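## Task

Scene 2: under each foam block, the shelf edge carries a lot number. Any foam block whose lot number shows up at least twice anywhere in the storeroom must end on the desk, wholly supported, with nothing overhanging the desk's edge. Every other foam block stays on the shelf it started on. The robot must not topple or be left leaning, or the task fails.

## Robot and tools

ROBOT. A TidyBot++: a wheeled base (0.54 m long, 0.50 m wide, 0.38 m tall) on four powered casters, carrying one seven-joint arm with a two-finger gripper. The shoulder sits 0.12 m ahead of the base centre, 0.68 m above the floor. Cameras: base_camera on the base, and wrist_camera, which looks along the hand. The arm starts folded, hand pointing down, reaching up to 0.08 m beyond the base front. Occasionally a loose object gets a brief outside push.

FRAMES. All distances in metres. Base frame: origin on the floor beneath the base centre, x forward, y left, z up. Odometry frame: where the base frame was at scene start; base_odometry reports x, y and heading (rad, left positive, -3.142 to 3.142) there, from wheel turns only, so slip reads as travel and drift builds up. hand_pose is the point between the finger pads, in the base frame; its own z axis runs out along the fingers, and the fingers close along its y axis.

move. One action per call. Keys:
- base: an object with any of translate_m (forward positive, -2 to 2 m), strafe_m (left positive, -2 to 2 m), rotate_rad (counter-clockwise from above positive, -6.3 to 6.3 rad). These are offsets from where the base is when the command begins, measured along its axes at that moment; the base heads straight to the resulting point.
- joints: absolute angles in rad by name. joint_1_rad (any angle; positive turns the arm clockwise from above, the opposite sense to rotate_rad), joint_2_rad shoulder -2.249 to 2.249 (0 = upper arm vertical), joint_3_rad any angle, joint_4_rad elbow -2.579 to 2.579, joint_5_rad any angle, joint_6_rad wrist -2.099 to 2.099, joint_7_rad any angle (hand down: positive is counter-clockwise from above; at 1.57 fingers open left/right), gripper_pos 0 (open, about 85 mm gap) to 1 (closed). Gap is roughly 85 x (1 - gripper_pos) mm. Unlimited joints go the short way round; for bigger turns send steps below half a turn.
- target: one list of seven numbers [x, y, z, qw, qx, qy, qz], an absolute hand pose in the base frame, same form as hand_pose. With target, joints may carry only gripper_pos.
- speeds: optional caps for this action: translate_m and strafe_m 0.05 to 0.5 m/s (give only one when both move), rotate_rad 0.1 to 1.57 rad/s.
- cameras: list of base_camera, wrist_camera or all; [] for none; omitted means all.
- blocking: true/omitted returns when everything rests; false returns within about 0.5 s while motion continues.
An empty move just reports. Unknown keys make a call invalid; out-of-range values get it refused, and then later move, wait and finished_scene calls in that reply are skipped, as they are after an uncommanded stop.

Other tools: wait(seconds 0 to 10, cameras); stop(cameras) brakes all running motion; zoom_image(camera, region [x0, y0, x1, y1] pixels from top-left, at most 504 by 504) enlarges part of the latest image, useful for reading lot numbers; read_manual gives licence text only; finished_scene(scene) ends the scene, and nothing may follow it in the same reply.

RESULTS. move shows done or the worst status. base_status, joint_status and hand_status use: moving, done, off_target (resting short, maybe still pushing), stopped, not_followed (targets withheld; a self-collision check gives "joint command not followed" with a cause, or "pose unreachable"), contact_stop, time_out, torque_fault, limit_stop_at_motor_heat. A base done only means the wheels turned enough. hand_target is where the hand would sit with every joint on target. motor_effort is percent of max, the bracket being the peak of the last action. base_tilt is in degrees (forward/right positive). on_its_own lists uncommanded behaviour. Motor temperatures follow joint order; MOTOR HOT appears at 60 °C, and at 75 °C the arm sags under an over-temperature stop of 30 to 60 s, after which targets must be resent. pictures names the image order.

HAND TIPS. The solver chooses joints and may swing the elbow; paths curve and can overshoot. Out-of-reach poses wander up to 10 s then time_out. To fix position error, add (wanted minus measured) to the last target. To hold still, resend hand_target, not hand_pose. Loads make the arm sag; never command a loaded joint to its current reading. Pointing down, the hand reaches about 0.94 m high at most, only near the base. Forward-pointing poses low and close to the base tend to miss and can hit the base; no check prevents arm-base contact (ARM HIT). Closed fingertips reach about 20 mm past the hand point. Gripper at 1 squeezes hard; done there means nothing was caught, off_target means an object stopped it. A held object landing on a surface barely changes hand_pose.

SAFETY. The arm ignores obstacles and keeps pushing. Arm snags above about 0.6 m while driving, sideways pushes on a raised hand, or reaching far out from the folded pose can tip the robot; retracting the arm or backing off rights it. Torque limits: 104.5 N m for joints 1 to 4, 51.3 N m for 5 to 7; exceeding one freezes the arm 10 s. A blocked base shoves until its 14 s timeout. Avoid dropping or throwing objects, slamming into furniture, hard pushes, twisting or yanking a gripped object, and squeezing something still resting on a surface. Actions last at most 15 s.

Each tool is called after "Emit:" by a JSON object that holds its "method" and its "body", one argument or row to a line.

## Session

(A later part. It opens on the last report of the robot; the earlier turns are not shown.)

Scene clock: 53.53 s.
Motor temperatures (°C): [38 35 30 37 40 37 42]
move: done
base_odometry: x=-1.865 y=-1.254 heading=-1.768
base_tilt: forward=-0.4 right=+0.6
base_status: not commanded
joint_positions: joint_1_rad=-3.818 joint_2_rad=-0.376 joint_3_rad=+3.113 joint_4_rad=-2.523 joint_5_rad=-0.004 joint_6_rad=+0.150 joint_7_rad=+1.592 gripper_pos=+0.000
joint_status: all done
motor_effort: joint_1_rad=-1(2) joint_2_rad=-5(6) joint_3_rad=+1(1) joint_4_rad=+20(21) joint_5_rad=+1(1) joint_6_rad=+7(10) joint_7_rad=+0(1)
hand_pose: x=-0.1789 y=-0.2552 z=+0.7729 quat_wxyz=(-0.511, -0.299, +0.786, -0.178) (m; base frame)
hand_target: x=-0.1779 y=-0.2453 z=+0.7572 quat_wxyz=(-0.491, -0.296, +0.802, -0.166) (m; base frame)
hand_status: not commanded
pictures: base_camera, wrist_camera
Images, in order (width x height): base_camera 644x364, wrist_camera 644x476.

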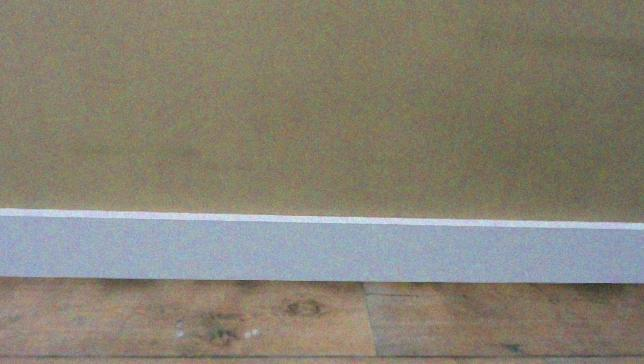

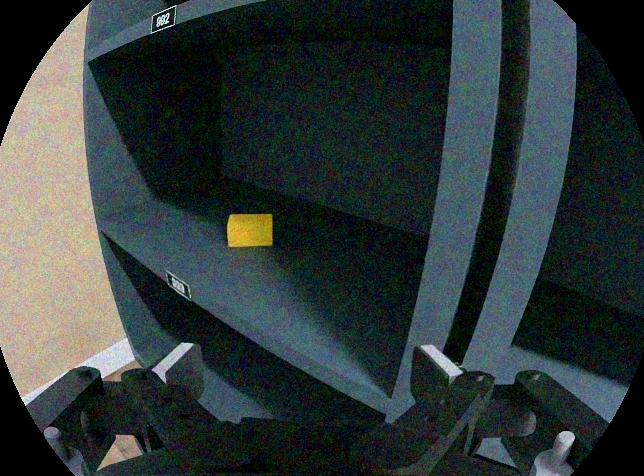

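Emit:
{"method": "move", "body": {
  "base": {"strafe_m":-0.2},
  "joints": {"joint_1_rad":-3.3,"joint_6_rad":0.3},
  "cameras": ["wrist_camera"]
}}

Scene clock: 56.63 s.
Motor temperatures (°C): [38 35 30 37 40 37 42]
move: done
base_odometry: x=-2.061 y=-1.214 heading=-1.767
base_tilt: forward=-0.4 right=+0.6
base_status: done
joint_positions: joint_1_rad=-3.319 joint_2_rad=-0.376 joint_3_rad=+3.113 joint_4_rad=-2.523 joint_5_rad=-0.004 joint_6_rad=+0.243 joint_7_rad=+1.592 gripper_pos=+0.000
joint_status: all done
motor_effort: joint_1_rad=+0(2) joint_2_rad=-5(6) joint_3_rad=+1(2) joint_4_rad=+19(20) joint_5_rad=+1(1) joint_6_rad=+8(9) joint_7_rad=+0(1)
hand_pose: x=-0.2752 y=-0.0839 z=+0.8000 quat_wxyz=(-0.578, -0.092, +0.809, -0.049) (m; base frame)
hand_target: x=-0.2817 y=-0.0775 z=+0.8150 quat_wxyz=(-0.600, -0.083, +0.795, -0.046) (m; base frame)
hand_status: not commanded
pictures: wrist_camera
Images, in order (width x height): wrist_camera 644x476.

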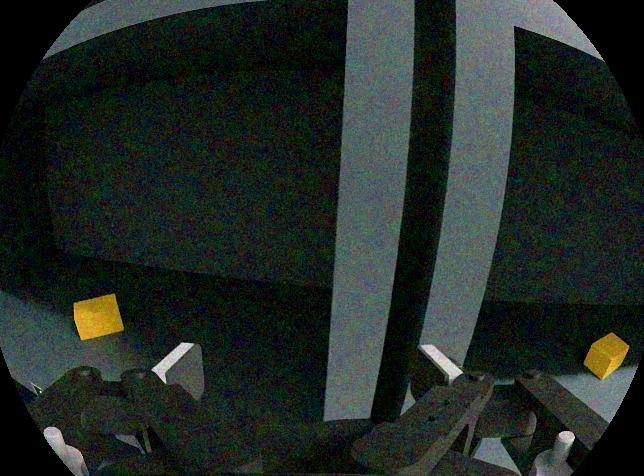

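Emit:
{"method": "move", "body": {
  "base": {"strafe_m":-0.3},
  "joints": {"joint_1_rad":-3.6,"joint_6_rad":0.3},
  "cameras": ["wrist_camera"]
}}

Scene clock: 58.70 s.
Motor temperatures (°C): [38 35 30 37 40 37 42]
move: done
base_odometry: x=-2.356 y=-1.156 heading=-1.767
base_tilt: forward=-0.4 right=+0.6
base_status: done
joint_positions: joint_1_rad=-3.584 joint_2_rad=-0.376 joint_3_rad=+3.113 joint_4_rad=-2.523 joint_5_rad=-0.004 joint_6_rad=+0.245 joint_7_rad=+1.592 gripper_pos=+0.000
joint_status: all done
motor_effort: joint_1_rad=+0(2) joint_2_rad=-5(7) joint_3_rad=+1(2) joint_4_rad=+20(21) joint_5_rad=+1(1) joint_6_rad=+9(9) joint_7_rad=+0(1)
hand_pose: x=-0.2396 y=-0.1844 z=+0.8005 quat_wxyz=(-0.567, -0.199, +0.789, -0.126) (m; base frame)
hand_target: x=-0.2409 y=-0.1925 z=+0.8150 quat_wxyz=(-0.586, -0.201, +0.773, -0.135) (m; base frame)
hand_status: not commanded
pictures: wrist_camera
Images, in order (width x height): wrist_camera 644x476.

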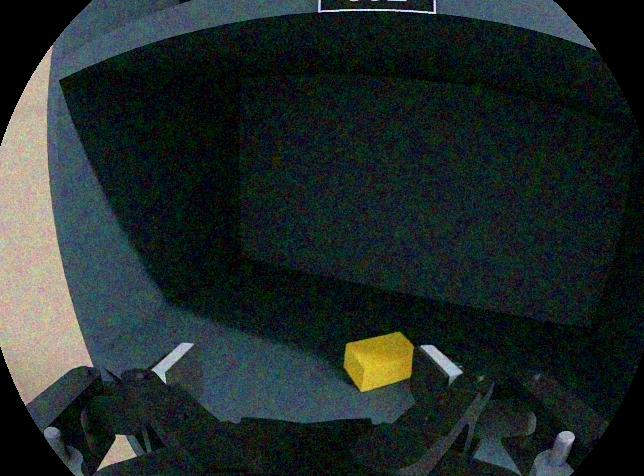

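Aim down a little, then up.

Emit:
{"method": "move", "body": {
  "joints": {"joint_6_rad":-0.15},
  "cameras": ["wrist_camera"]
}}

Emit:
{"method": "move", "body": {
  "joints": {"joint_6_rad":0.6},
  "cameras": ["wrist_camera"]
}}

Scene clock: 59.67 s.
Motor temperatures (°C): [38 35 30 37 40 37 42]
move: done
base_odometry: x=-2.356 y=-1.156 heading=-1.767
base_tilt: forward=-0.4 right=+0.6
base_status: not commanded
joint_positions: joint_1_rad=-3.584 joint_2_rad=-0.376 joint_3_rad=+3.113 joint_4_rad=-2.522 joint_5_rad=-0.004 joint_6_rad=-0.121 joint_7_rad=+1.592 gripper_pos=+0.000
joint_status: all done
motor_effort: joint_1_rad=-1(1) joint_2_rad=-4(6) joint_3_rad=+1(1) joint_4_rad=+18(21) joint_5_rad=+1(1) joint_6_rad=+6(9) joint_7_rad=+0(1)
hand_pose: x=-0.1905 y=-0.1590 z=+0.7025 quat_wxyz=(-0.414, -0.220, +0.879, -0.091) (m; base frame)
hand_target: x=-0.1818 y=-0.1605 z=+0.6934 quat_wxyz=(-0.398, -0.229, +0.884, -0.090) (m; base frame)
hand_status: not commanded
pictures: wrist_camera
Images, in order (width x height): wrist_camera 644x476.

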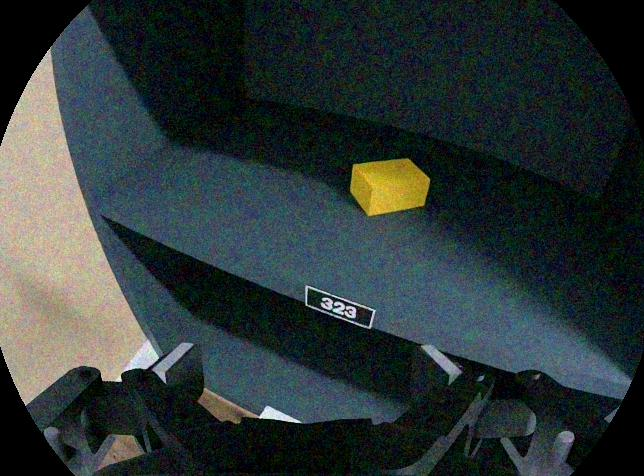

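Scene clock: 61.10 s.
Motor temperatures (°C): [38 35 30 37 40 37 42]
move: done
base_odometry: x=-2.356 y=-1.156 heading=-1.767
base_tilt: forward=-0.4 right=+0.6
base_status: not commanded
joint_positions: joint_1_rad=-3.584 joint_2_rad=-0.376 joint_3_rad=+3.113 joint_4_rad=-2.520 joint_5_rad=-0.004 joint_6_rad=+0.550 joint_7_rad=+1.592 gripper_pos=+0.000
joint_status: all done
motor_effort: joint_1_rad=+0(1) joint_2_rad=-6(7) joint_3_rad=+1(1) joint_4_rad=+20(22) joint_5_rad=+1(1) joint_6_rad=+9(9) joint_7_rad=+0(1)
hand_pose: x=-0.2547 y=-0.1928 z=+0.8951 quat_wxyz=(-0.682, -0.175, +0.694, -0.152) (m; base frame)
hand_target: x=-0.2514 y=-0.1986 z=+0.9072 quat_wxyz=(-0.696, -0.177, +0.677, -0.161) (m; base frame)
hand_status: not commanded
pictures: wrist_camera
Images, in order (width x height): wrist_camera 644x476.

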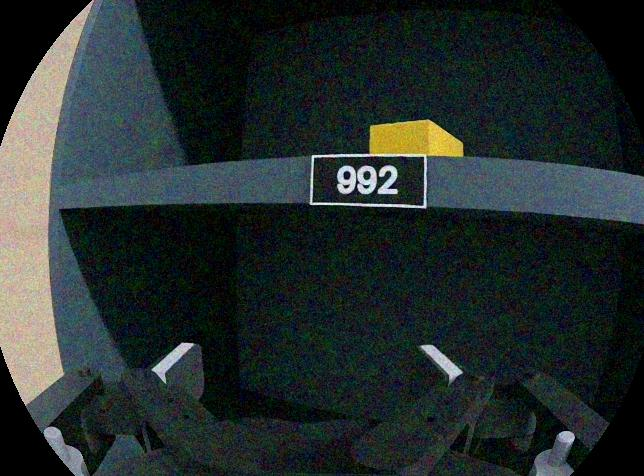

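Emit:
{"method": "move", "body": {
  "base": {"strafe_m":1.2},
  "cameras": ["wrist_camera"]
}}

Emit:
{"method": "move", "body": {
  "joints": {"joint_6_rad":-0.1},
  "cameras": ["wrist_camera"]
}}

Emit:
{"method": "move", "body": {
  "base": {"strafe_m":0.85},
  "cameras": ["base_camera", "wrist_camera"]
}}

Emit:
{"method": "move", "body": {
  "joints": {"joint_6_rad":0.6},
  "cameras": ["wrist_camera"]
}}

Scene clock: 67.13 s.
Motor temperatures (°C): [38 35 30 37 40 38 42]
move: done
base_odometry: x=-1.178 y=-1.390 heading=-1.766
base_tilt: forward=-0.4 right=+0.6
base_status: done
joint_positions: joint_1_rad=-3.585 joint_2_rad=-0.377 joint_3_rad=+3.113 joint_4_rad=-2.520 joint_5_rad=-0.004 joint_6_rad=+0.552 joint_7_rad=+1.592 gripper_pos=+0.000
joint_status: not commanded
motor_effort: joint_1_rad=+0(1) joint_2_rad=-6(8) joint_3_rad=+1(2) joint_4_rad=+20(21) joint_5_rad=+1(1) joint_6_rad=+9(10) joint_7_rad=-1(1)
hand_pose: x=-0.2544 y=-0.1931 z=+0.8961 quat_wxyz=(-0.683, -0.175, +0.693, -0.153) (m; base frame)
hand_target: x=-0.2514 y=-0.1986 z=+0.9072 quat_wxyz=(-0.696, -0.177, +0.677, -0.161) (m; base frame)
hand_status: not commanded
pictures: wrist_camera
Images, in order (width x height): wrist_camera 644x476.

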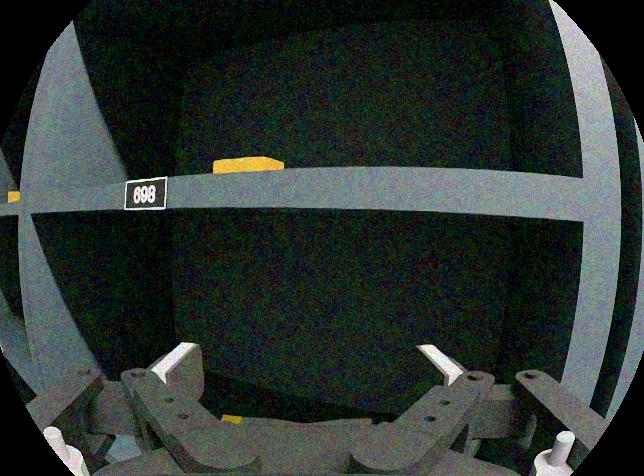

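Scene clock: 68.53 s.
Motor temperatures (°C): [38 35 30 37 40 37 42]
move: done
base_odometry: x=-1.178 y=-1.390 heading=-1.766
base_tilt: forward=-0.3 right=+0.6
base_status: not commanded
joint_positions: joint_1_rad=-3.585 joint_2_rad=-0.377 joint_3_rad=+3.113 joint_4_rad=-2.520 joint_5_rad=-0.004 joint_6_rad=-0.060 joint_7_rad=+1.592 gripper_pos=+0.000
joint_status: all done
motor_effort: joint_1_rad=-1(1) joint_2_rad=-5(6) joint_3_rad=+1(1) joint_4_rad=+19(21) joint_5_rad=+1(1) joint_6_rad=+7(10) joint_7_rad=+0(1)
hand_pose: x=-0.2012 y=-0.1648 z=+0.7184 quat_wxyz=(-0.441, -0.217, +0.865, -0.097) (m; base frame)
hand_target: x=-0.1907 y=-0.1653 z=+0.7053 quat_wxyz=(-0.420, -0.226, +0.874, -0.096) (m; base frame)
hand_status: not commanded
pictures: wrist_camera
Images, in order (width x height): wrist_camera 644x476.

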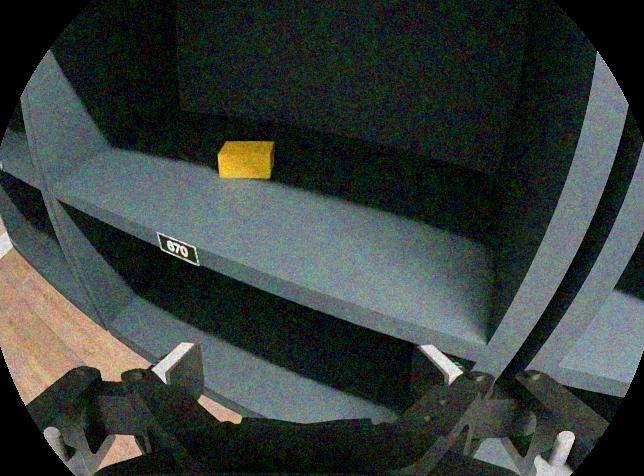

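Scene clock: 71.57 s.
Motor temperatures (°C): [38 35 30 37 40 37 42]
move: done
base_odometry: x=-0.345 y=-1.554 heading=-1.766
base_tilt: forward=-0.4 right=+0.6
base_status: done
joint_positions: joint_1_rad=-3.585 joint_2_rad=-0.377 joint_3_rad=+3.113 joint_4_rad=-2.520 joint_5_rad=-0.004 joint_6_rad=-0.060 joint_7_rad=+1.592 gripper_pos=+0.000
joint_status: not commanded
motor_effort: joint_1_rad=+0(1) joint_2_rad=-5(6) joint_3_rad=+1(2) joint_4_rad=+19(20) joint_5_rad=+1(1) joint_6_rad=+7(8) joint_7_rad=+0(1)
hand_pose: x=-0.2012 y=-0.1648 z=+0.7184 quat_wxyz=(-0.441, -0.217, +0.865, -0.097) (m; base frame)
hand_target: x=-0.1907 y=-0.1653 z=+0.7053 quat_wxyz=(-0.420, -0.226, +0.874, -0.096) (m; base frame)
hand_status: not commanded
pictures: base_camera, wrist_camera
Images, in order (width x height): base_camera 644x364, wrist_camera 644x476.

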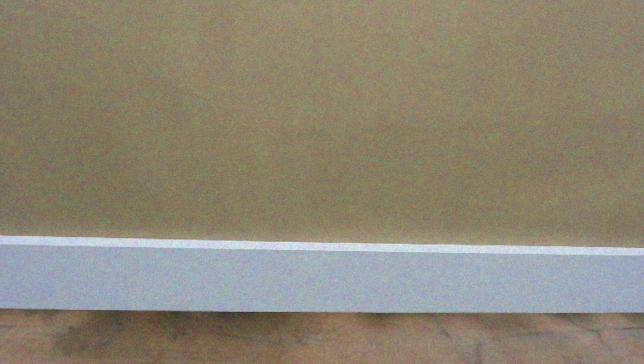

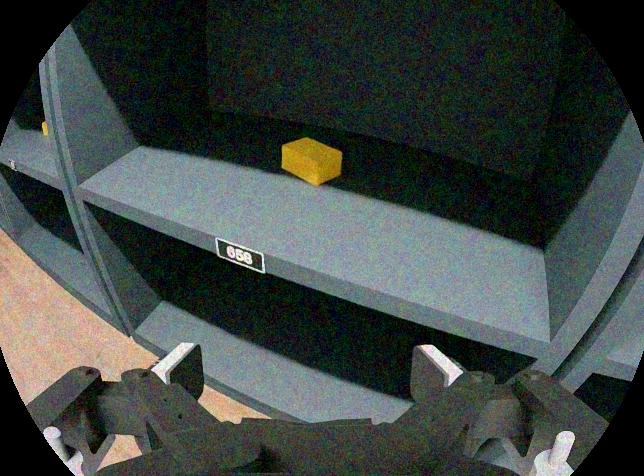

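Scene clock: 72.97 s.
Motor temperatures (°C): [38 35 30 37 40 37 42]
move: done
base_odometry: x=-0.345 y=-1.554 heading=-1.766
base_tilt: forward=-0.3 right=+0.6
base_status: not commanded
joint_positions: joint_1_rad=-3.585 joint_2_rad=-0.377 joint_3_rad=+3.113 joint_4_rad=-2.519 joint_5_rad=-0.004 joint_6_rad=+0.552 joint_7_rad=+1.592 gripper_pos=+0.000
joint_status: all done
motor_effort: joint_1_rad=-1(1) joint_2_rad=-5(7) joint_3_rad=+1(1) joint_4_rad=+19(22) joint_5_rad=+1(1) joint_6_rad=+9(10) joint_7_rad=+0(1)
hand_pose: x=-0.2545 y=-0.1932 z=+0.8965 quat_wxyz=(-0.683, -0.175, +0.692, -0.153) (m; base frame)
hand_target: x=-0.2514 y=-0.1986 z=+0.9072 quat_wxyz=(-0.696, -0.177, +0.677, -0.161) (m; base frame)
hand_status: not commanded
pictures: wrist_camera
Images, in order (width x height): wrist_camera 644x476.

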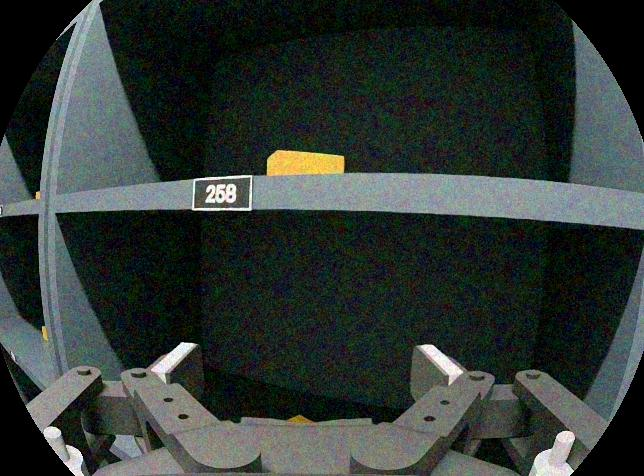

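Emit:
{"method": "zoom_image", "body": {
  "camera": "wrist_camera",
  "region": [190, 170, 260, 215]
}}

Emit:
{"method": "move", "body": {
  "base": {"strafe_m":0.8},
  "cameras": ["wrist_camera"]
}}

Emit:
{"method": "move", "body": {
  "joints": {"joint_6_rad":-0.1},
  "cameras": ["base_camera","wrist_camera"]
}}

Scaled by 7.200.

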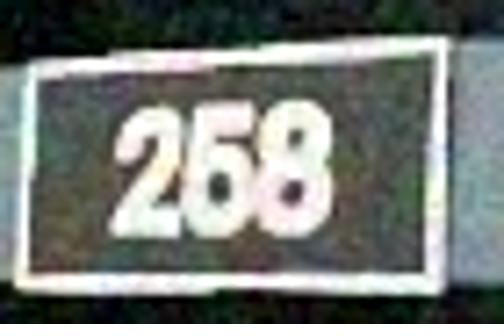

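Scene clock: 76.10 s.
Motor temperatures (°C): [38 35 30 37 40 37 42]
move: done
base_odometry: x=+0.440 y=-1.709 heading=-1.766
base_tilt: forward=-0.4 right=+0.6
base_status: done
joint_positions: joint_1_rad=-3.585 joint_2_rad=-0.377 joint_3_rad=+3.113 joint_4_rad=-2.519 joint_5_rad=-0.004 joint_6_rad=+0.552 joint_7_rad=+1.592 gripper_pos=+0.000
joint_status: not commanded
motor_effort: joint_1_rad=-1(1) joint_2_rad=-6(7) joint_3_rad=+1(2) joint_4_rad=+19(21) joint_5_rad=+1(1) joint_6_rad=+9(10) joint_7_rad=+0(1)
hand_pose: x=-0.2545 y=-0.1932 z=+0.8965 quat_wxyz=(-0.683, -0.175, +0.692, -0.153) (m; base frame)
hand_target: x=-0.2514 y=-0.1986 z=+0.9072 quat_wxyz=(-0.696, -0.177, +0.677, -0.161) (m; base frame)
hand_status: not commanded
pictures: wrist_camera
Images, in order (width x height): wrist_camera 644x476.

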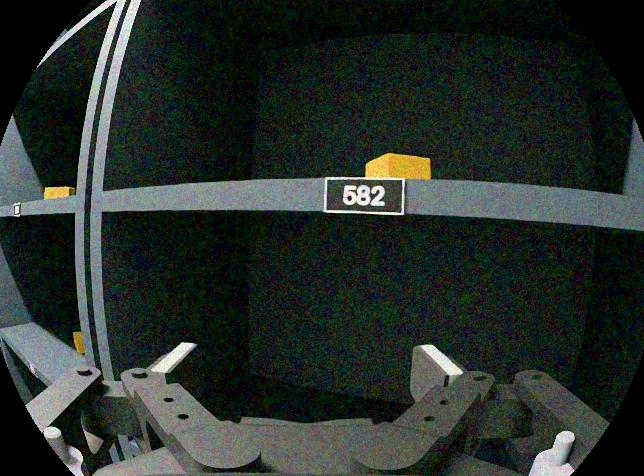

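Scene clock: 77.50 s.
Motor temperatures (°C): [38 35 30 37 40 37 42]
move: done
base_odometry: x=+0.440 y=-1.709 heading=-1.766
base_tilt: forward=-0.4 right=+0.6
base_status: not commanded
joint_positions: joint_1_rad=-3.585 joint_2_rad=-0.377 joint_3_rad=+3.113 joint_4_rad=-2.520 joint_5_rad=-0.004 joint_6_rad=-0.060 joint_7_rad=+1.592 gripper_pos=+0.000
joint_status: all done
motor_effort: joint_1_rad=+0(1) joint_2_rad=-5(6) joint_3_rad=+1(1) joint_4_rad=+18(22) joint_5_rad=+1(1) joint_6_rad=+8(9) joint_7_rad=+0(1)
hand_pose: x=-0.2014 y=-0.1650 z=+0.7187 quat_wxyz=(-0.442, -0.217, +0.865, -0.097) (m; base frame)
hand_target: x=-0.1907 y=-0.1653 z=+0.7053 quat_wxyz=(-0.420, -0.226, +0.874, -0.096) (m; base frame)
hand_status: not commanded
pictures: base_camera, wrist_camera
Images, in order (width x height): base_camera 644x364, wrist_camera 644x476.

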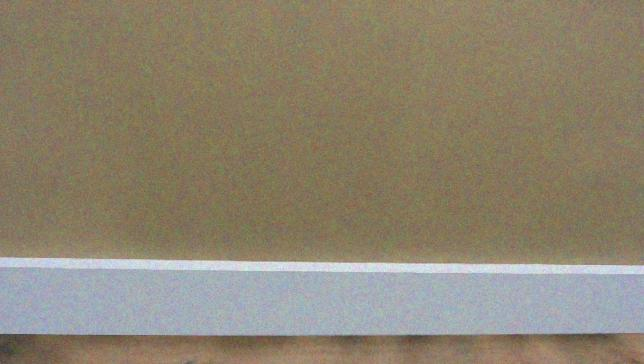

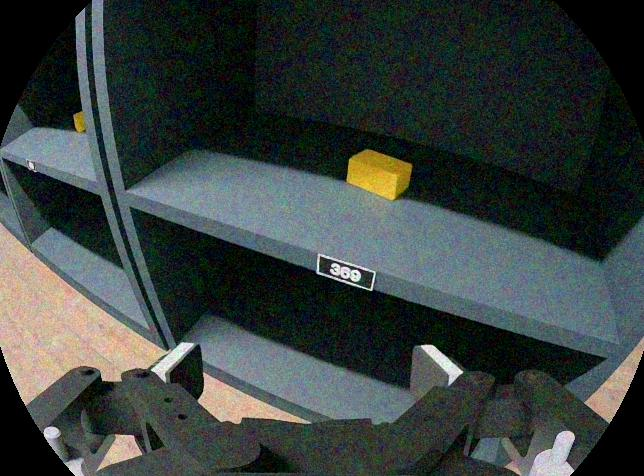

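Emit:
{"method": "zoom_image", "body": {
  "camera": "wrist_camera",
  "region": [312, 248, 382, 296]
}}

Scaled by 7.200.

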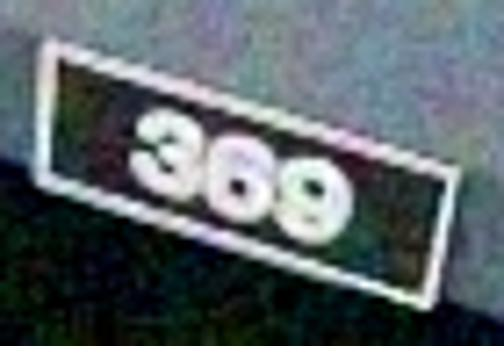

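Emit:
{"method": "move", "body": {
  "base": {"strafe_m":0.65},
  "joints": {"joint_1_rad":-5.2,"joint_6_rad":0.55},
  "cameras": ["base_camera"]
}}

Emit:
{"method": "move", "body": {
  "base": {"translate_m":-1.75},
  "joints": {"joint_1_rad":-6.283},
  "cameras": ["base_camera"]
}}

Emit:
{"method": "move", "body": {
  "base": {"rotate_rad":-1.571}
}}

Scene clock: 80.87 s.
Motor temperatures (°C): [38 35 30 37 40 37 42]
move: done
base_odometry: x=+1.078 y=-1.835 heading=-1.766
base_tilt: forward=-0.3 right=+0.6
base_status: done
joint_positions: joint_1_rad=-5.181 joint_2_rad=-0.377 joint_3_rad=+3.113 joint_4_rad=-2.520 joint_5_rad=-0.004 joint_6_rad=+0.492 joint_7_rad=+1.592 gripper_pos=+0.000
joint_status: all done
motor_effort: joint_1_rad=+0(2) joint_2_rad=-5(7) joint_3_rad=+1(2) joint_4_rad=+20(21) joint_5_rad=+1(1) joint_6_rad=+9(9) joint_7_rad=+0(1)
hand_pose: x=+0.3210 y=-0.3677 z=+0.8777 quat_wxyz=(-0.356, -0.636, +0.368, -0.577) (m; base frame)
hand_target: x=+0.3282 y=-0.3644 z=+0.8916 quat_wxyz=(-0.360, -0.624, +0.354, -0.596) (m; base frame)
hand_status: not commanded
pictures: base_camera
Images, in order (width x height): base_camera 644x364.

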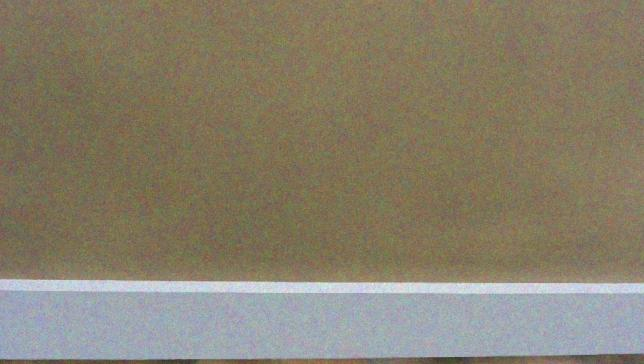

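Scene clock: 85.67 s.
Motor temperatures (°C): [38 35 30 37 40 38 42]
move: done
base_odometry: x=+1.417 y=-0.118 heading=-1.766
base_tilt: forward=-0.4 right=+0.6
base_status: done
joint_positions: joint_1_rad=-6.264 joint_2_rad=-0.377 joint_3_rad=+3.113 joint_4_rad=-2.520 joint_5_rad=-0.004 joint_6_rad=+0.497 joint_7_rad=+1.592 gripper_pos=+0.000
joint_status: all done
motor_effort: joint_1_rad=+0(2) joint_2_rad=-5(8) joint_3_rad=+1(2) joint_4_rad=+19(21) joint_5_rad=+1(1) joint_6_rad=+9(10) joint_7_rad=+0(1)
hand_pose: x=+0.5386 y=+0.0061 z=+0.8794 quat_wxyz=(-0.008, -0.733, -0.012, -0.680) (m; base frame)
hand_target: x=+0.5389 y=+0.0140 z=+0.8916 quat_wxyz=(-0.001, -0.717, -0.019, -0.696) (m; base frame)
hand_status: not commanded
pictures: base_camera
Images, in order (width x height): base_camera 644x364.

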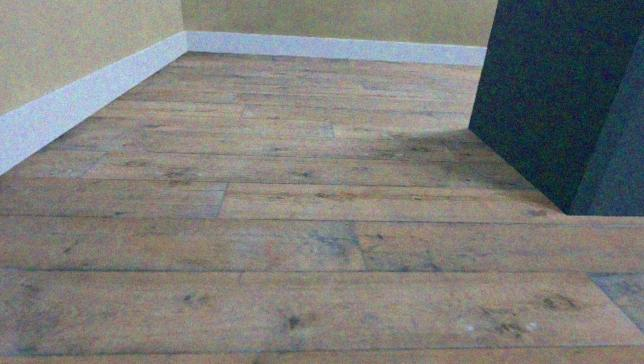

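Scene clock: 87.97 s.
Motor temperatures (°C): [38 35 30 37 40 38 42]
move: done
base_odometry: x=+1.417 y=-0.118 heading=+2.947
base_tilt: forward=-0.4 right=+0.6
base_status: done
joint_positions: joint_1_rad=-6.268 joint_2_rad=-0.377 joint_3_rad=+3.113 joint_4_rad=-2.520 joint_5_rad=-0.004 joint_6_rad=+0.497 joint_7_rad=+1.592 gripper_pos=+0.000
joint_status: not commanded
motor_effort: joint_1_rad=+0(1) joint_2_rad=-5(7) joint_3_rad=+1(3) joint_4_rad=+20(21) joint_5_rad=+1(1) joint_6_rad=+9(10) joint_7_rad=+0(1)
hand_pose: x=+0.5386 y=+0.0077 z=+0.8795 quat_wxyz=(-0.006, -0.733, -0.013, -0.680) (m; base frame)
hand_target: x=+0.5389 y=+0.0140 z=+0.8916 quat_wxyz=(-0.001, -0.717, -0.019, -0.696) (m; base frame)
hand_status: not commanded
pictures: base_camera, wrist_camera
Images, in order (width x height): base_camera 644x364, wrist_camera 644x476.

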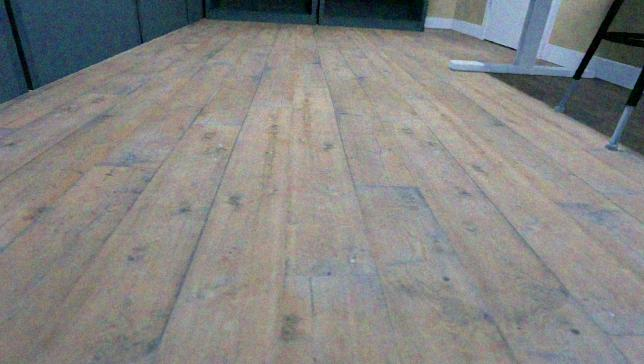

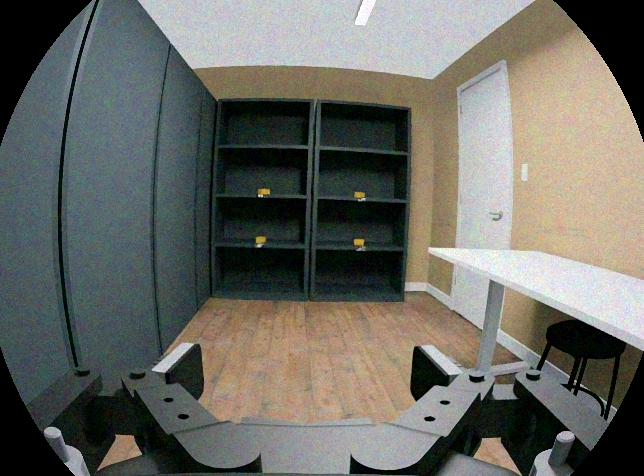

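Emit:
{"method": "move", "body": {
  "base": {"translate_m":2.0}
}}

Emit:
{"method": "zoom_image", "body": {
  "camera": "wrist_camera",
  "region": [190, 130, 460, 330]
}}

Scene clock: 93.47 s.
Motor temperatures (°C): [38 35 30 37 40 38 42]
move: done
base_odometry: x=-0.545 y=+0.269 heading=+2.946
base_tilt: forward=-0.4 right=+0.6
base_status: done
joint_positions: joint_1_rad=-6.268 joint_2_rad=-0.377 joint_3_rad=+3.113 joint_4_rad=-2.520 joint_5_rad=-0.004 joint_6_rad=+0.499 joint_7_rad=+1.592 gripper_pos=+0.000
joint_status: not commanded
motor_effort: joint_1_rad=+0(1) joint_2_rad=-6(8) joint_3_rad=+1(1) joint_4_rad=+19(21) joint_5_rad=+1(1) joint_6_rad=+9(10) joint_7_rad=+0(1)
hand_pose: x=+0.5385 y=+0.0077 z=+0.8801 quat_wxyz=(-0.006, -0.732, -0.013, -0.681) (m; base frame)
hand_target: x=+0.5389 y=+0.0140 z=+0.8916 quat_wxyz=(-0.001, -0.717, -0.019, -0.696) (m; base frame)
hand_status: not commanded
pictures: base_camera, wrist_camera
Images, in order (width x height): base_camera 644x364, wrist_camera 644x476.

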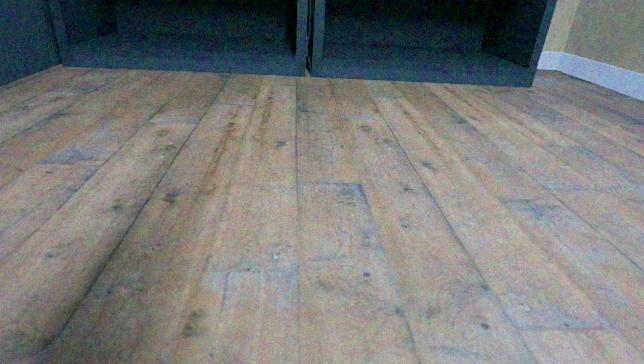

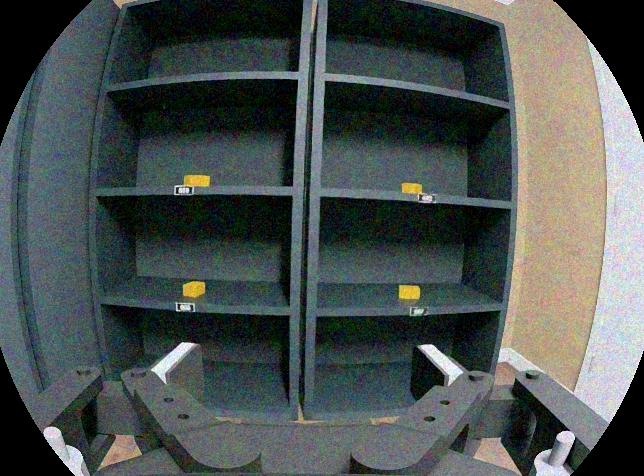

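Scaled by 1.867.

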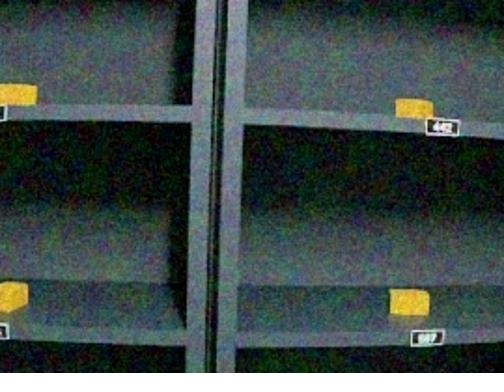

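Emit:
{"method": "move", "body": {
  "base": {"translate_m":0.5},
  "joints": {"joint_6_rad":0.45}
}}

Emit:
{"method": "zoom_image", "body": {
  "camera": "wrist_camera",
  "region": [60, 120, 200, 380]
}}

Emit:
{"method": "zoom_image", "body": {
  "camera": "wrist_camera",
  "region": [420, 140, 560, 380]
}}

Scene clock: 96.00 s.
Motor temperatures (°C): [38 35 30 37 40 38 42]
move: done
base_odometry: x=-1.035 y=+0.367 heading=+2.945
base_tilt: forward=-0.3 right=+0.6
base_status: done
joint_positions: joint_1_rad=-6.268 joint_2_rad=-0.375 joint_3_rad=+3.113 joint_4_rad=-2.520 joint_5_rad=-0.004 joint_6_rad=+0.441 joint_7_rad=+1.592 gripper_pos=+0.000
joint_status: all done
motor_effort: joint_1_rad=-1(1) joint_2_rad=-6(9) joint_3_rad=+1(1) joint_4_rad=+20(22) joint_5_rad=+1(1) joint_6_rad=+9(11) joint_7_rad=+0(1)
hand_pose: x=+0.5372 y=+0.0075 z=+0.8613 quat_wxyz=(-0.006, -0.752, -0.014, -0.659) (m; base frame)
hand_target: x=+0.5365 y=+0.0138 z=+0.8606 quat_wxyz=(-0.002, -0.751, -0.019, -0.660) (m; base frame)
hand_status: not commanded
pictures: base_camera, wrist_camera
Images, in order (width x height): base_camera 644x364, wrist_camera 644x476.

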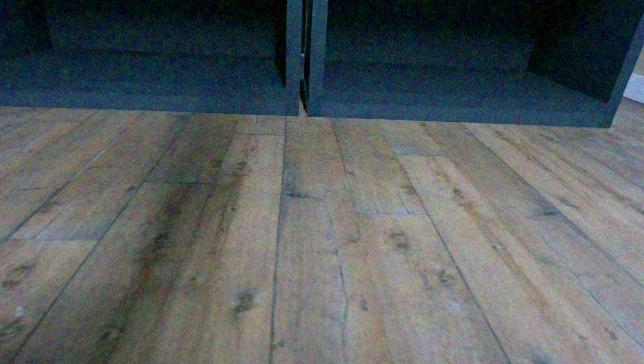

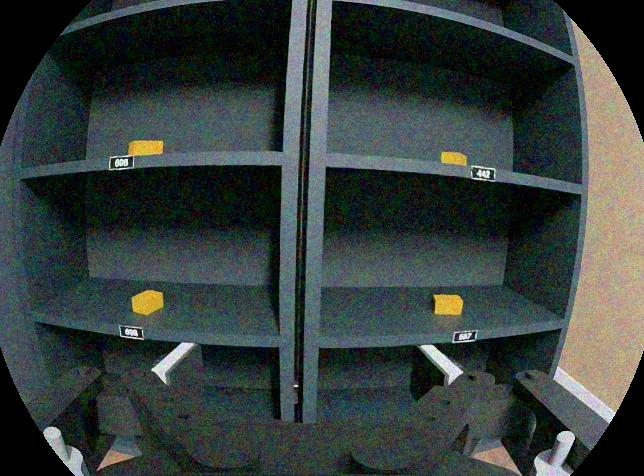

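Scaled by 1.938.

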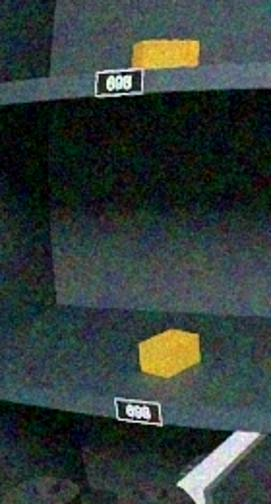

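Scaled by 2.100.

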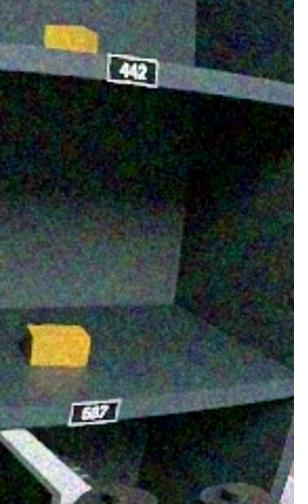

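Emit:
{"method": "zoom_image", "body": {
  "camera": "wrist_camera",
  "region": [105, 150, 137, 174]
}}

Emit:
{"method": "zoom_image", "body": {
  "camera": "wrist_camera",
  "region": [115, 320, 147, 344]
}}

Emit:
{"method": "zoom_image", "body": {
  "camera": "wrist_camera",
  "region": [449, 325, 481, 349]
}}

Emit:
{"method": "zoom_image", "body": {
  "camera": "wrist_camera",
  "region": [467, 162, 499, 186]
}}

Scaled by 15.750.

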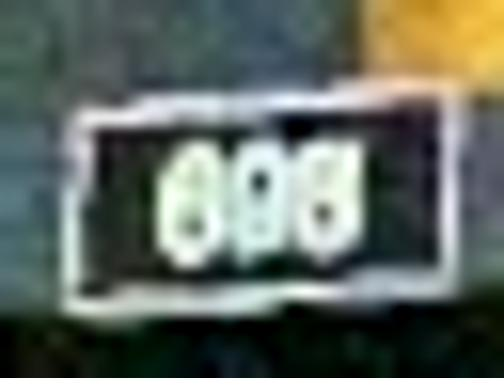

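Scaled by 15.750.

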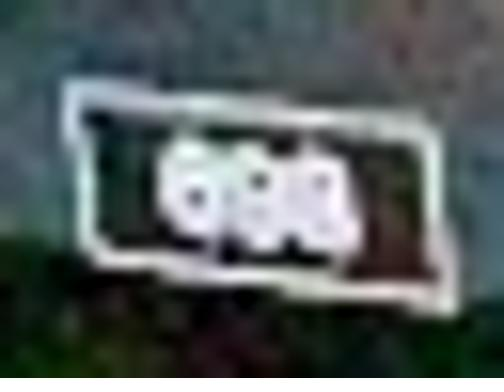

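Scaled by 15.750.

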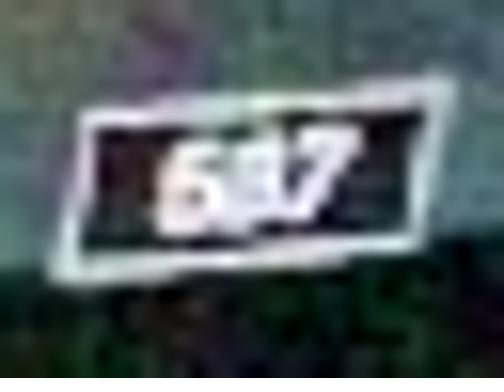

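Scaled by 15.750.

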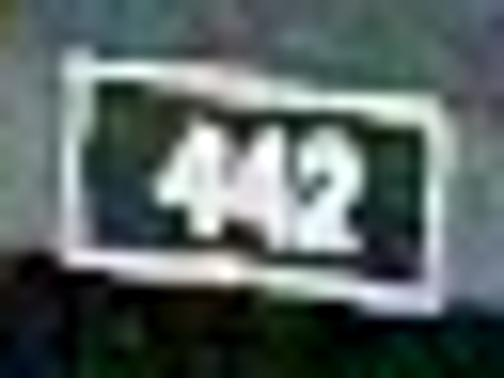

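Emit:
{"method": "move", "body": {
  "base": {"rotate_rad":-0.1},
  "cameras": []
}}

Emit:
{"method": "move", "body": {
  "base": {"strafe_m":0.38,"translate_m":0.15}
}}

Emit:
{"method": "zoom_image", "body": {
  "camera": "wrist_camera",
  "region": [240, 90, 380, 400]
}}

Scene clock: 97.43 s.
Motor temperatures (°C): [38 35 30 37 40 38 42]
move: done
base_odometry: x=-1.036 y=+0.367 heading=+2.845
base_tilt: forward=-0.3 right=+0.6
base_status: done
joint_positions: joint_1_rad=-6.269 joint_2_rad=-0.375 joint_3_rad=+3.113 joint_4_rad=-2.520 joint_5_rad=-0.004 joint_6_rad=+0.441 joint_7_rad=+1.592 gripper_pos=+0.000
joint_status: not commanded
motor_effort: joint_1_rad=-1(1) joint_2_rad=-6(6) joint_3_rad=+1(2) joint_4_rad=+19(20) joint_5_rad=+1(1) joint_6_rad=+9(9) joint_7_rad=+0(1)
hand_pose: x=+0.5372 y=+0.0079 z=+0.8613 quat_wxyz=(-0.006, -0.752, -0.014, -0.659) (m; base frame)
hand_target: x=+0.5365 y=+0.0138 z=+0.8606 quat_wxyz=(-0.002, -0.751, -0.019, -0.660) (m; base frame)
hand_status: not commanded
pictures: none
No camera images: "cameras" was empty.

Scene clock: 99.47 s.
Motor temperatures (°C): [38 35 30 37 40 38 42]
move: done
base_odometry: x=-1.290 y=+0.047 heading=+2.845
base_tilt: forward=-0.3 right=+0.6
base_status: done
joint_positions: joint_1_rad=-6.270 joint_2_rad=-0.375 joint_3_rad=+3.112 joint_4_rad=-2.520 joint_5_rad=-0.004 joint_6_rad=+0.441 joint_7_rad=+1.592 gripper_pos=+0.000
joint_status: not commanded
motor_effort: joint_1_rad=+0(2) joint_2_rad=-6(7) joint_3_rad=+1(3) joint_4_rad=+20(21) joint_5_rad=+1(1) joint_6_rad=+9(9) joint_7_rad=+0(1)
hand_pose: x=+0.5371 y=+0.0085 z=+0.8613 quat_wxyz=(-0.006, -0.752, -0.014, -0.659) (m; base frame)
hand_target: x=+0.5365 y=+0.0138 z=+0.8606 quat_wxyz=(-0.002, -0.751, -0.019, -0.660) (m; base frame)
hand_status: not commanded
pictures: base_camera, wrist_camera
Images, in order (width x height): base_camera 644x364, wrist_camera 644x476.

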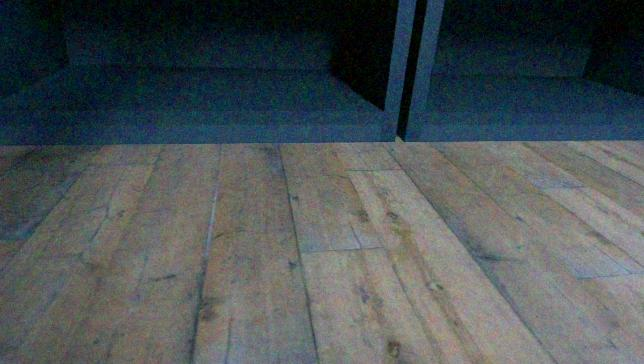

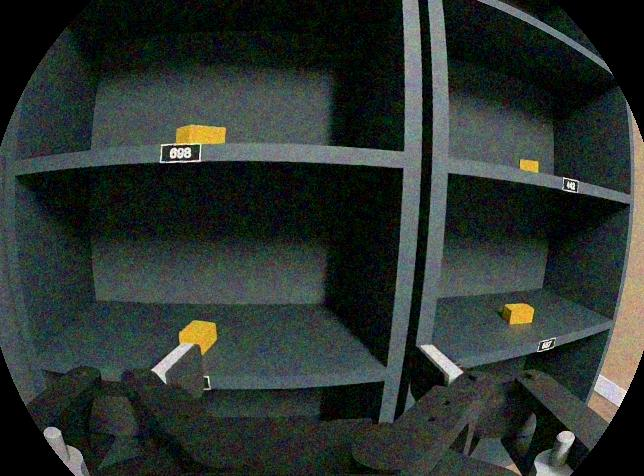

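Scaled by 1.626.

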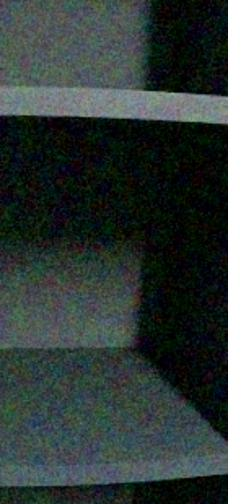

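Emit:
{"method": "move", "body": {
  "base": {"strafe_m":0.26},
  "joints": {"joint_1_rad":-6.283,"joint_2_rad":0.05,"joint_3_rad":3.1416,"joint_4_rad":-1.35,"joint_5_rad":0,"joint_6_rad":-0.52,"joint_7_rad":1.571}
}}

Emit:
{"method": "zoom_image", "body": {
  "camera": "wrist_camera",
  "region": [220, 100, 420, 400]
}}

Scene clock: 102.47 s.
Motor temperatures (°C): [38 35 30 37 40 37 42]
move: done
base_odometry: x=-1.367 y=-0.202 heading=+2.844
base_tilt: forward=-0.3 right=+0.6
base_status: done
joint_positions: joint_1_rad=-6.272 joint_2_rad=+0.023 joint_3_rad=+3.125 joint_4_rad=-1.364 joint_5_rad=-0.004 joint_6_rad=-0.470 joint_7_rad=+1.592 gripper_pos=+0.000
joint_status: all done
motor_effort: joint_1_rad=+0(2) joint_2_rad=-22(22) joint_3_rad=+0(3) joint_4_rad=+23(23) joint_5_rad=+0(2) joint_6_rad=+8(10) joint_7_rad=+0(1)
hand_pose: x=+0.7361 y=+0.0048 z=+1.0718 quat_wxyz=(-0.003, -0.801, -0.009, -0.599) (m; base frame)
hand_target: x=+0.7423 y=+0.0012 z=+1.0490 quat_wxyz=(+0.000, -0.819, +0.000, -0.574) (m; base frame)
hand_status: not commanded
pictures: base_camera, wrist_camera
Images, in order (width x height): base_camera 644x364, wrist_camera 644x476.

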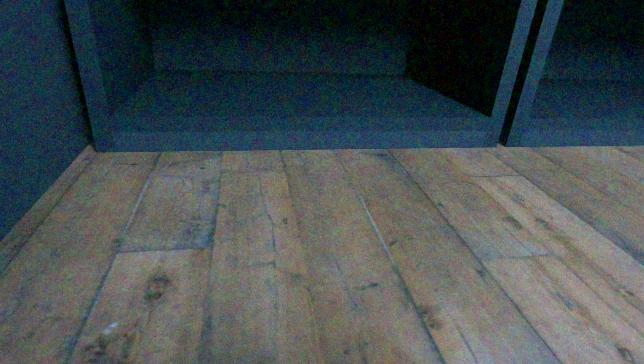

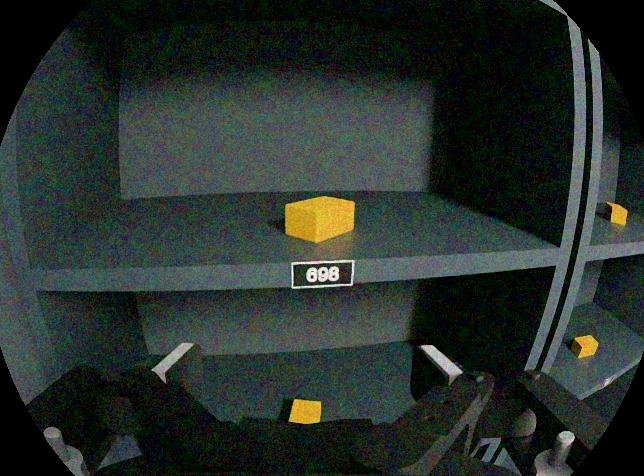

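Scaled by 1.680.

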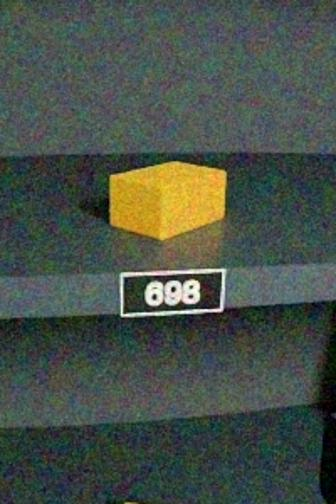

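Emit:
{"method": "move", "body": {
  "base": {"strafe_m":0.18},
  "target": [0.83, -0.18, 1.06, 0.190, 0.775, -0.274, 0.536]
}}

Scene clock: 106.67 s.
Motor temperatures (°C): [38 35 30 37 40 37 42]
move: time_out
base_odometry: x=-1.371 y=-0.214 heading=+2.845
base_tilt: forward=-0.3 right=+0.6
base_status: strafe_m time_out (by the wheels' count: +0.013 of +0.180)
joint_positions: joint_1_rad=-6.479 joint_2_rad=+0.455 joint_3_rad=+3.598 joint_4_rad=-0.756 joint_5_rad=+0.375 joint_6_rad=-0.872 joint_7_rad=+0.957 gripper_pos=+0.000
joint_status: not commanded
motor_effort: joint_1_rad=-1(13) joint_2_rad=-34(38) joint_3_rad=+3(9) joint_4_rad=+20(24) joint_5_rad=+4(6) joint_6_rad=+7(9) joint_7_rad=+0(1)
hand_pose: x=+0.8337 y=-0.1693 z=+1.0705 quat_wxyz=(-0.160, -0.777, +0.259, -0.550) (m; base frame)
hand_target: x=+0.8300 y=-0.1800 z=+1.0600 quat_wxyz=(-0.190, -0.775, +0.274, -0.536) (m; base frame)
hand_status: done (0.015 m and 4.1 deg from the pose sent, 0.208 m and 39.9 deg at the start)
pictures: base_camera, wrist_camera
Images, in order (width x height): base_camera 644x364, wrist_camera 644x476.

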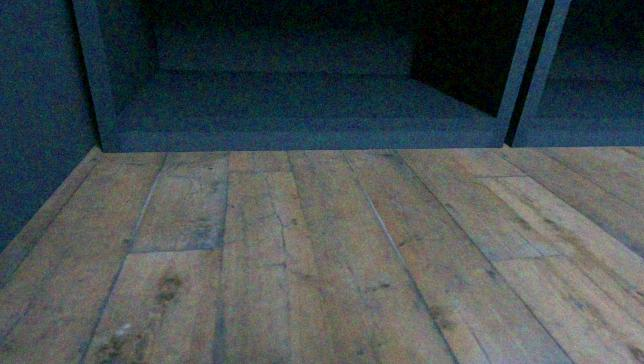

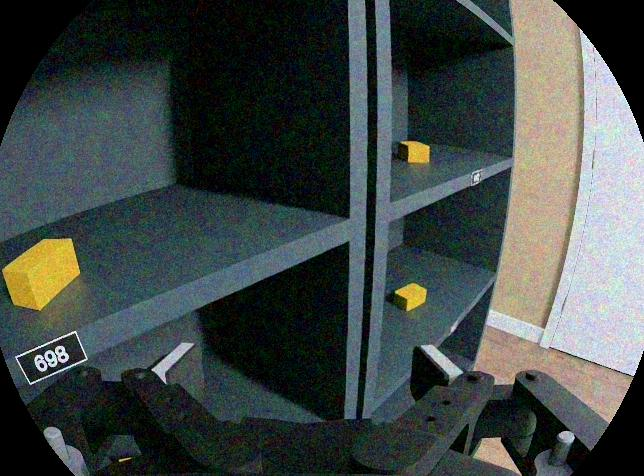

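Emit:
{"method": "move", "body": {
  "base": {"strafe_m":-0.03},
  "cameras": []
}}

Emit:
{"method": "move", "body": {
  "target": [0.72, 0.10, 1.05, 0.190, 0.775, -0.274, 0.536]
}}

Scene clock: 108.47 s.
Motor temperatures (°C): [38 35 30 37 40 37 42]
move: done
base_odometry: x=-1.362 y=-0.186 heading=+2.847
base_tilt: forward=-0.3 right=+0.6
base_status: done
joint_positions: joint_1_rad=-6.482 joint_2_rad=+0.455 joint_3_rad=+3.603 joint_4_rad=-0.756 joint_5_rad=+0.377 joint_6_rad=-0.873 joint_7_rad=+0.957 gripper_pos=+0.000
joint_status: not commanded
motor_effort: joint_1_rad=-1(5) joint_2_rad=-34(35) joint_3_rad=+3(5) joint_4_rad=+20(21) joint_5_rad=+4(5) joint_6_rad=+7(8) joint_7_rad=+0(1)
hand_pose: x=+0.8330 y=-0.1701 z=+1.0714 quat_wxyz=(-0.163, -0.777, +0.259, -0.551) (m; base frame)
hand_target: x=+0.8300 y=-0.1800 z=+1.0600 quat_wxyz=(-0.190, -0.775, +0.274, -0.536) (m; base frame)
hand_status: not commanded
pictures: none
No camera images: "cameras" was empty.

Scene clock: 110.63 s.
Motor temperatures (°C): [38 35 30 37 40 37 42]
move: done
base_odometry: x=-1.362 y=-0.186 heading=+2.847
base_tilt: forward=-0.3 right=+0.6
base_status: not commanded
joint_positions: joint_1_rad=-7.117 joint_2_rad=+0.422 joint_3_rad=+3.561 joint_4_rad=-0.836 joint_5_rad=+0.873 joint_6_rad=-1.310 joint_7_rad=+0.472 gripper_pos=+0.000
joint_status: not commanded
motor_effort: joint_1_rad=-1(3) joint_2_rad=-30(34) joint_3_rad=+4(6) joint_4_rad=+18(21) joint_5_rad=+8(8) joint_6_rad=+4(7) joint_7_rad=+0(1)
hand_pose: x=+0.7336 y=+0.1082 z=+1.0544 quat_wxyz=(-0.163, -0.785, +0.260, -0.539) (m; base frame)
hand_target: x=+0.7200 y=+0.1000 z=+1.0500 quat_wxyz=(-0.190, -0.775, +0.274, -0.536) (m; base frame)
hand_status: done (0.016 m and 3.6 deg from the pose sent, 0.294 m and 3.9 deg at the start)
pictures: base_camera, wrist_camera
Images, in order (width x height): base_camera 644x364, wrist_camera 644x476.

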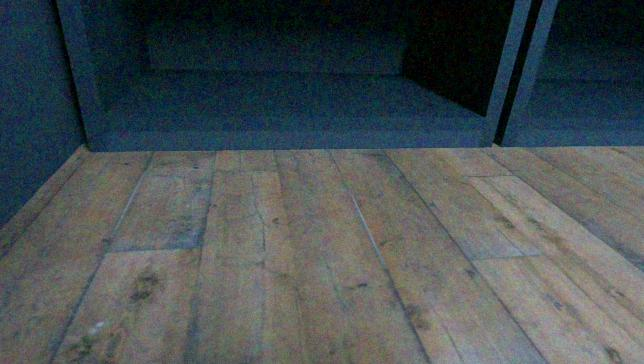

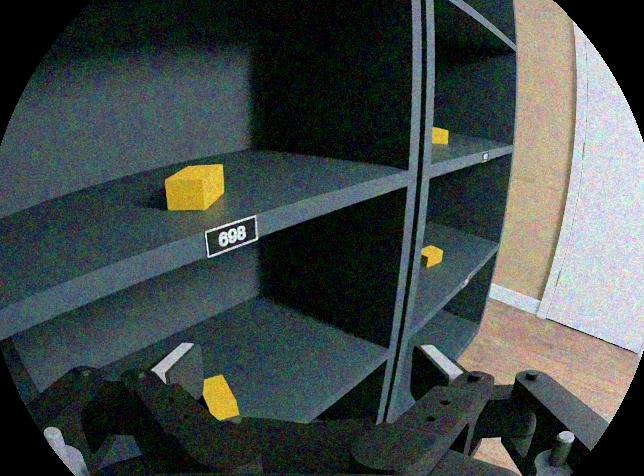

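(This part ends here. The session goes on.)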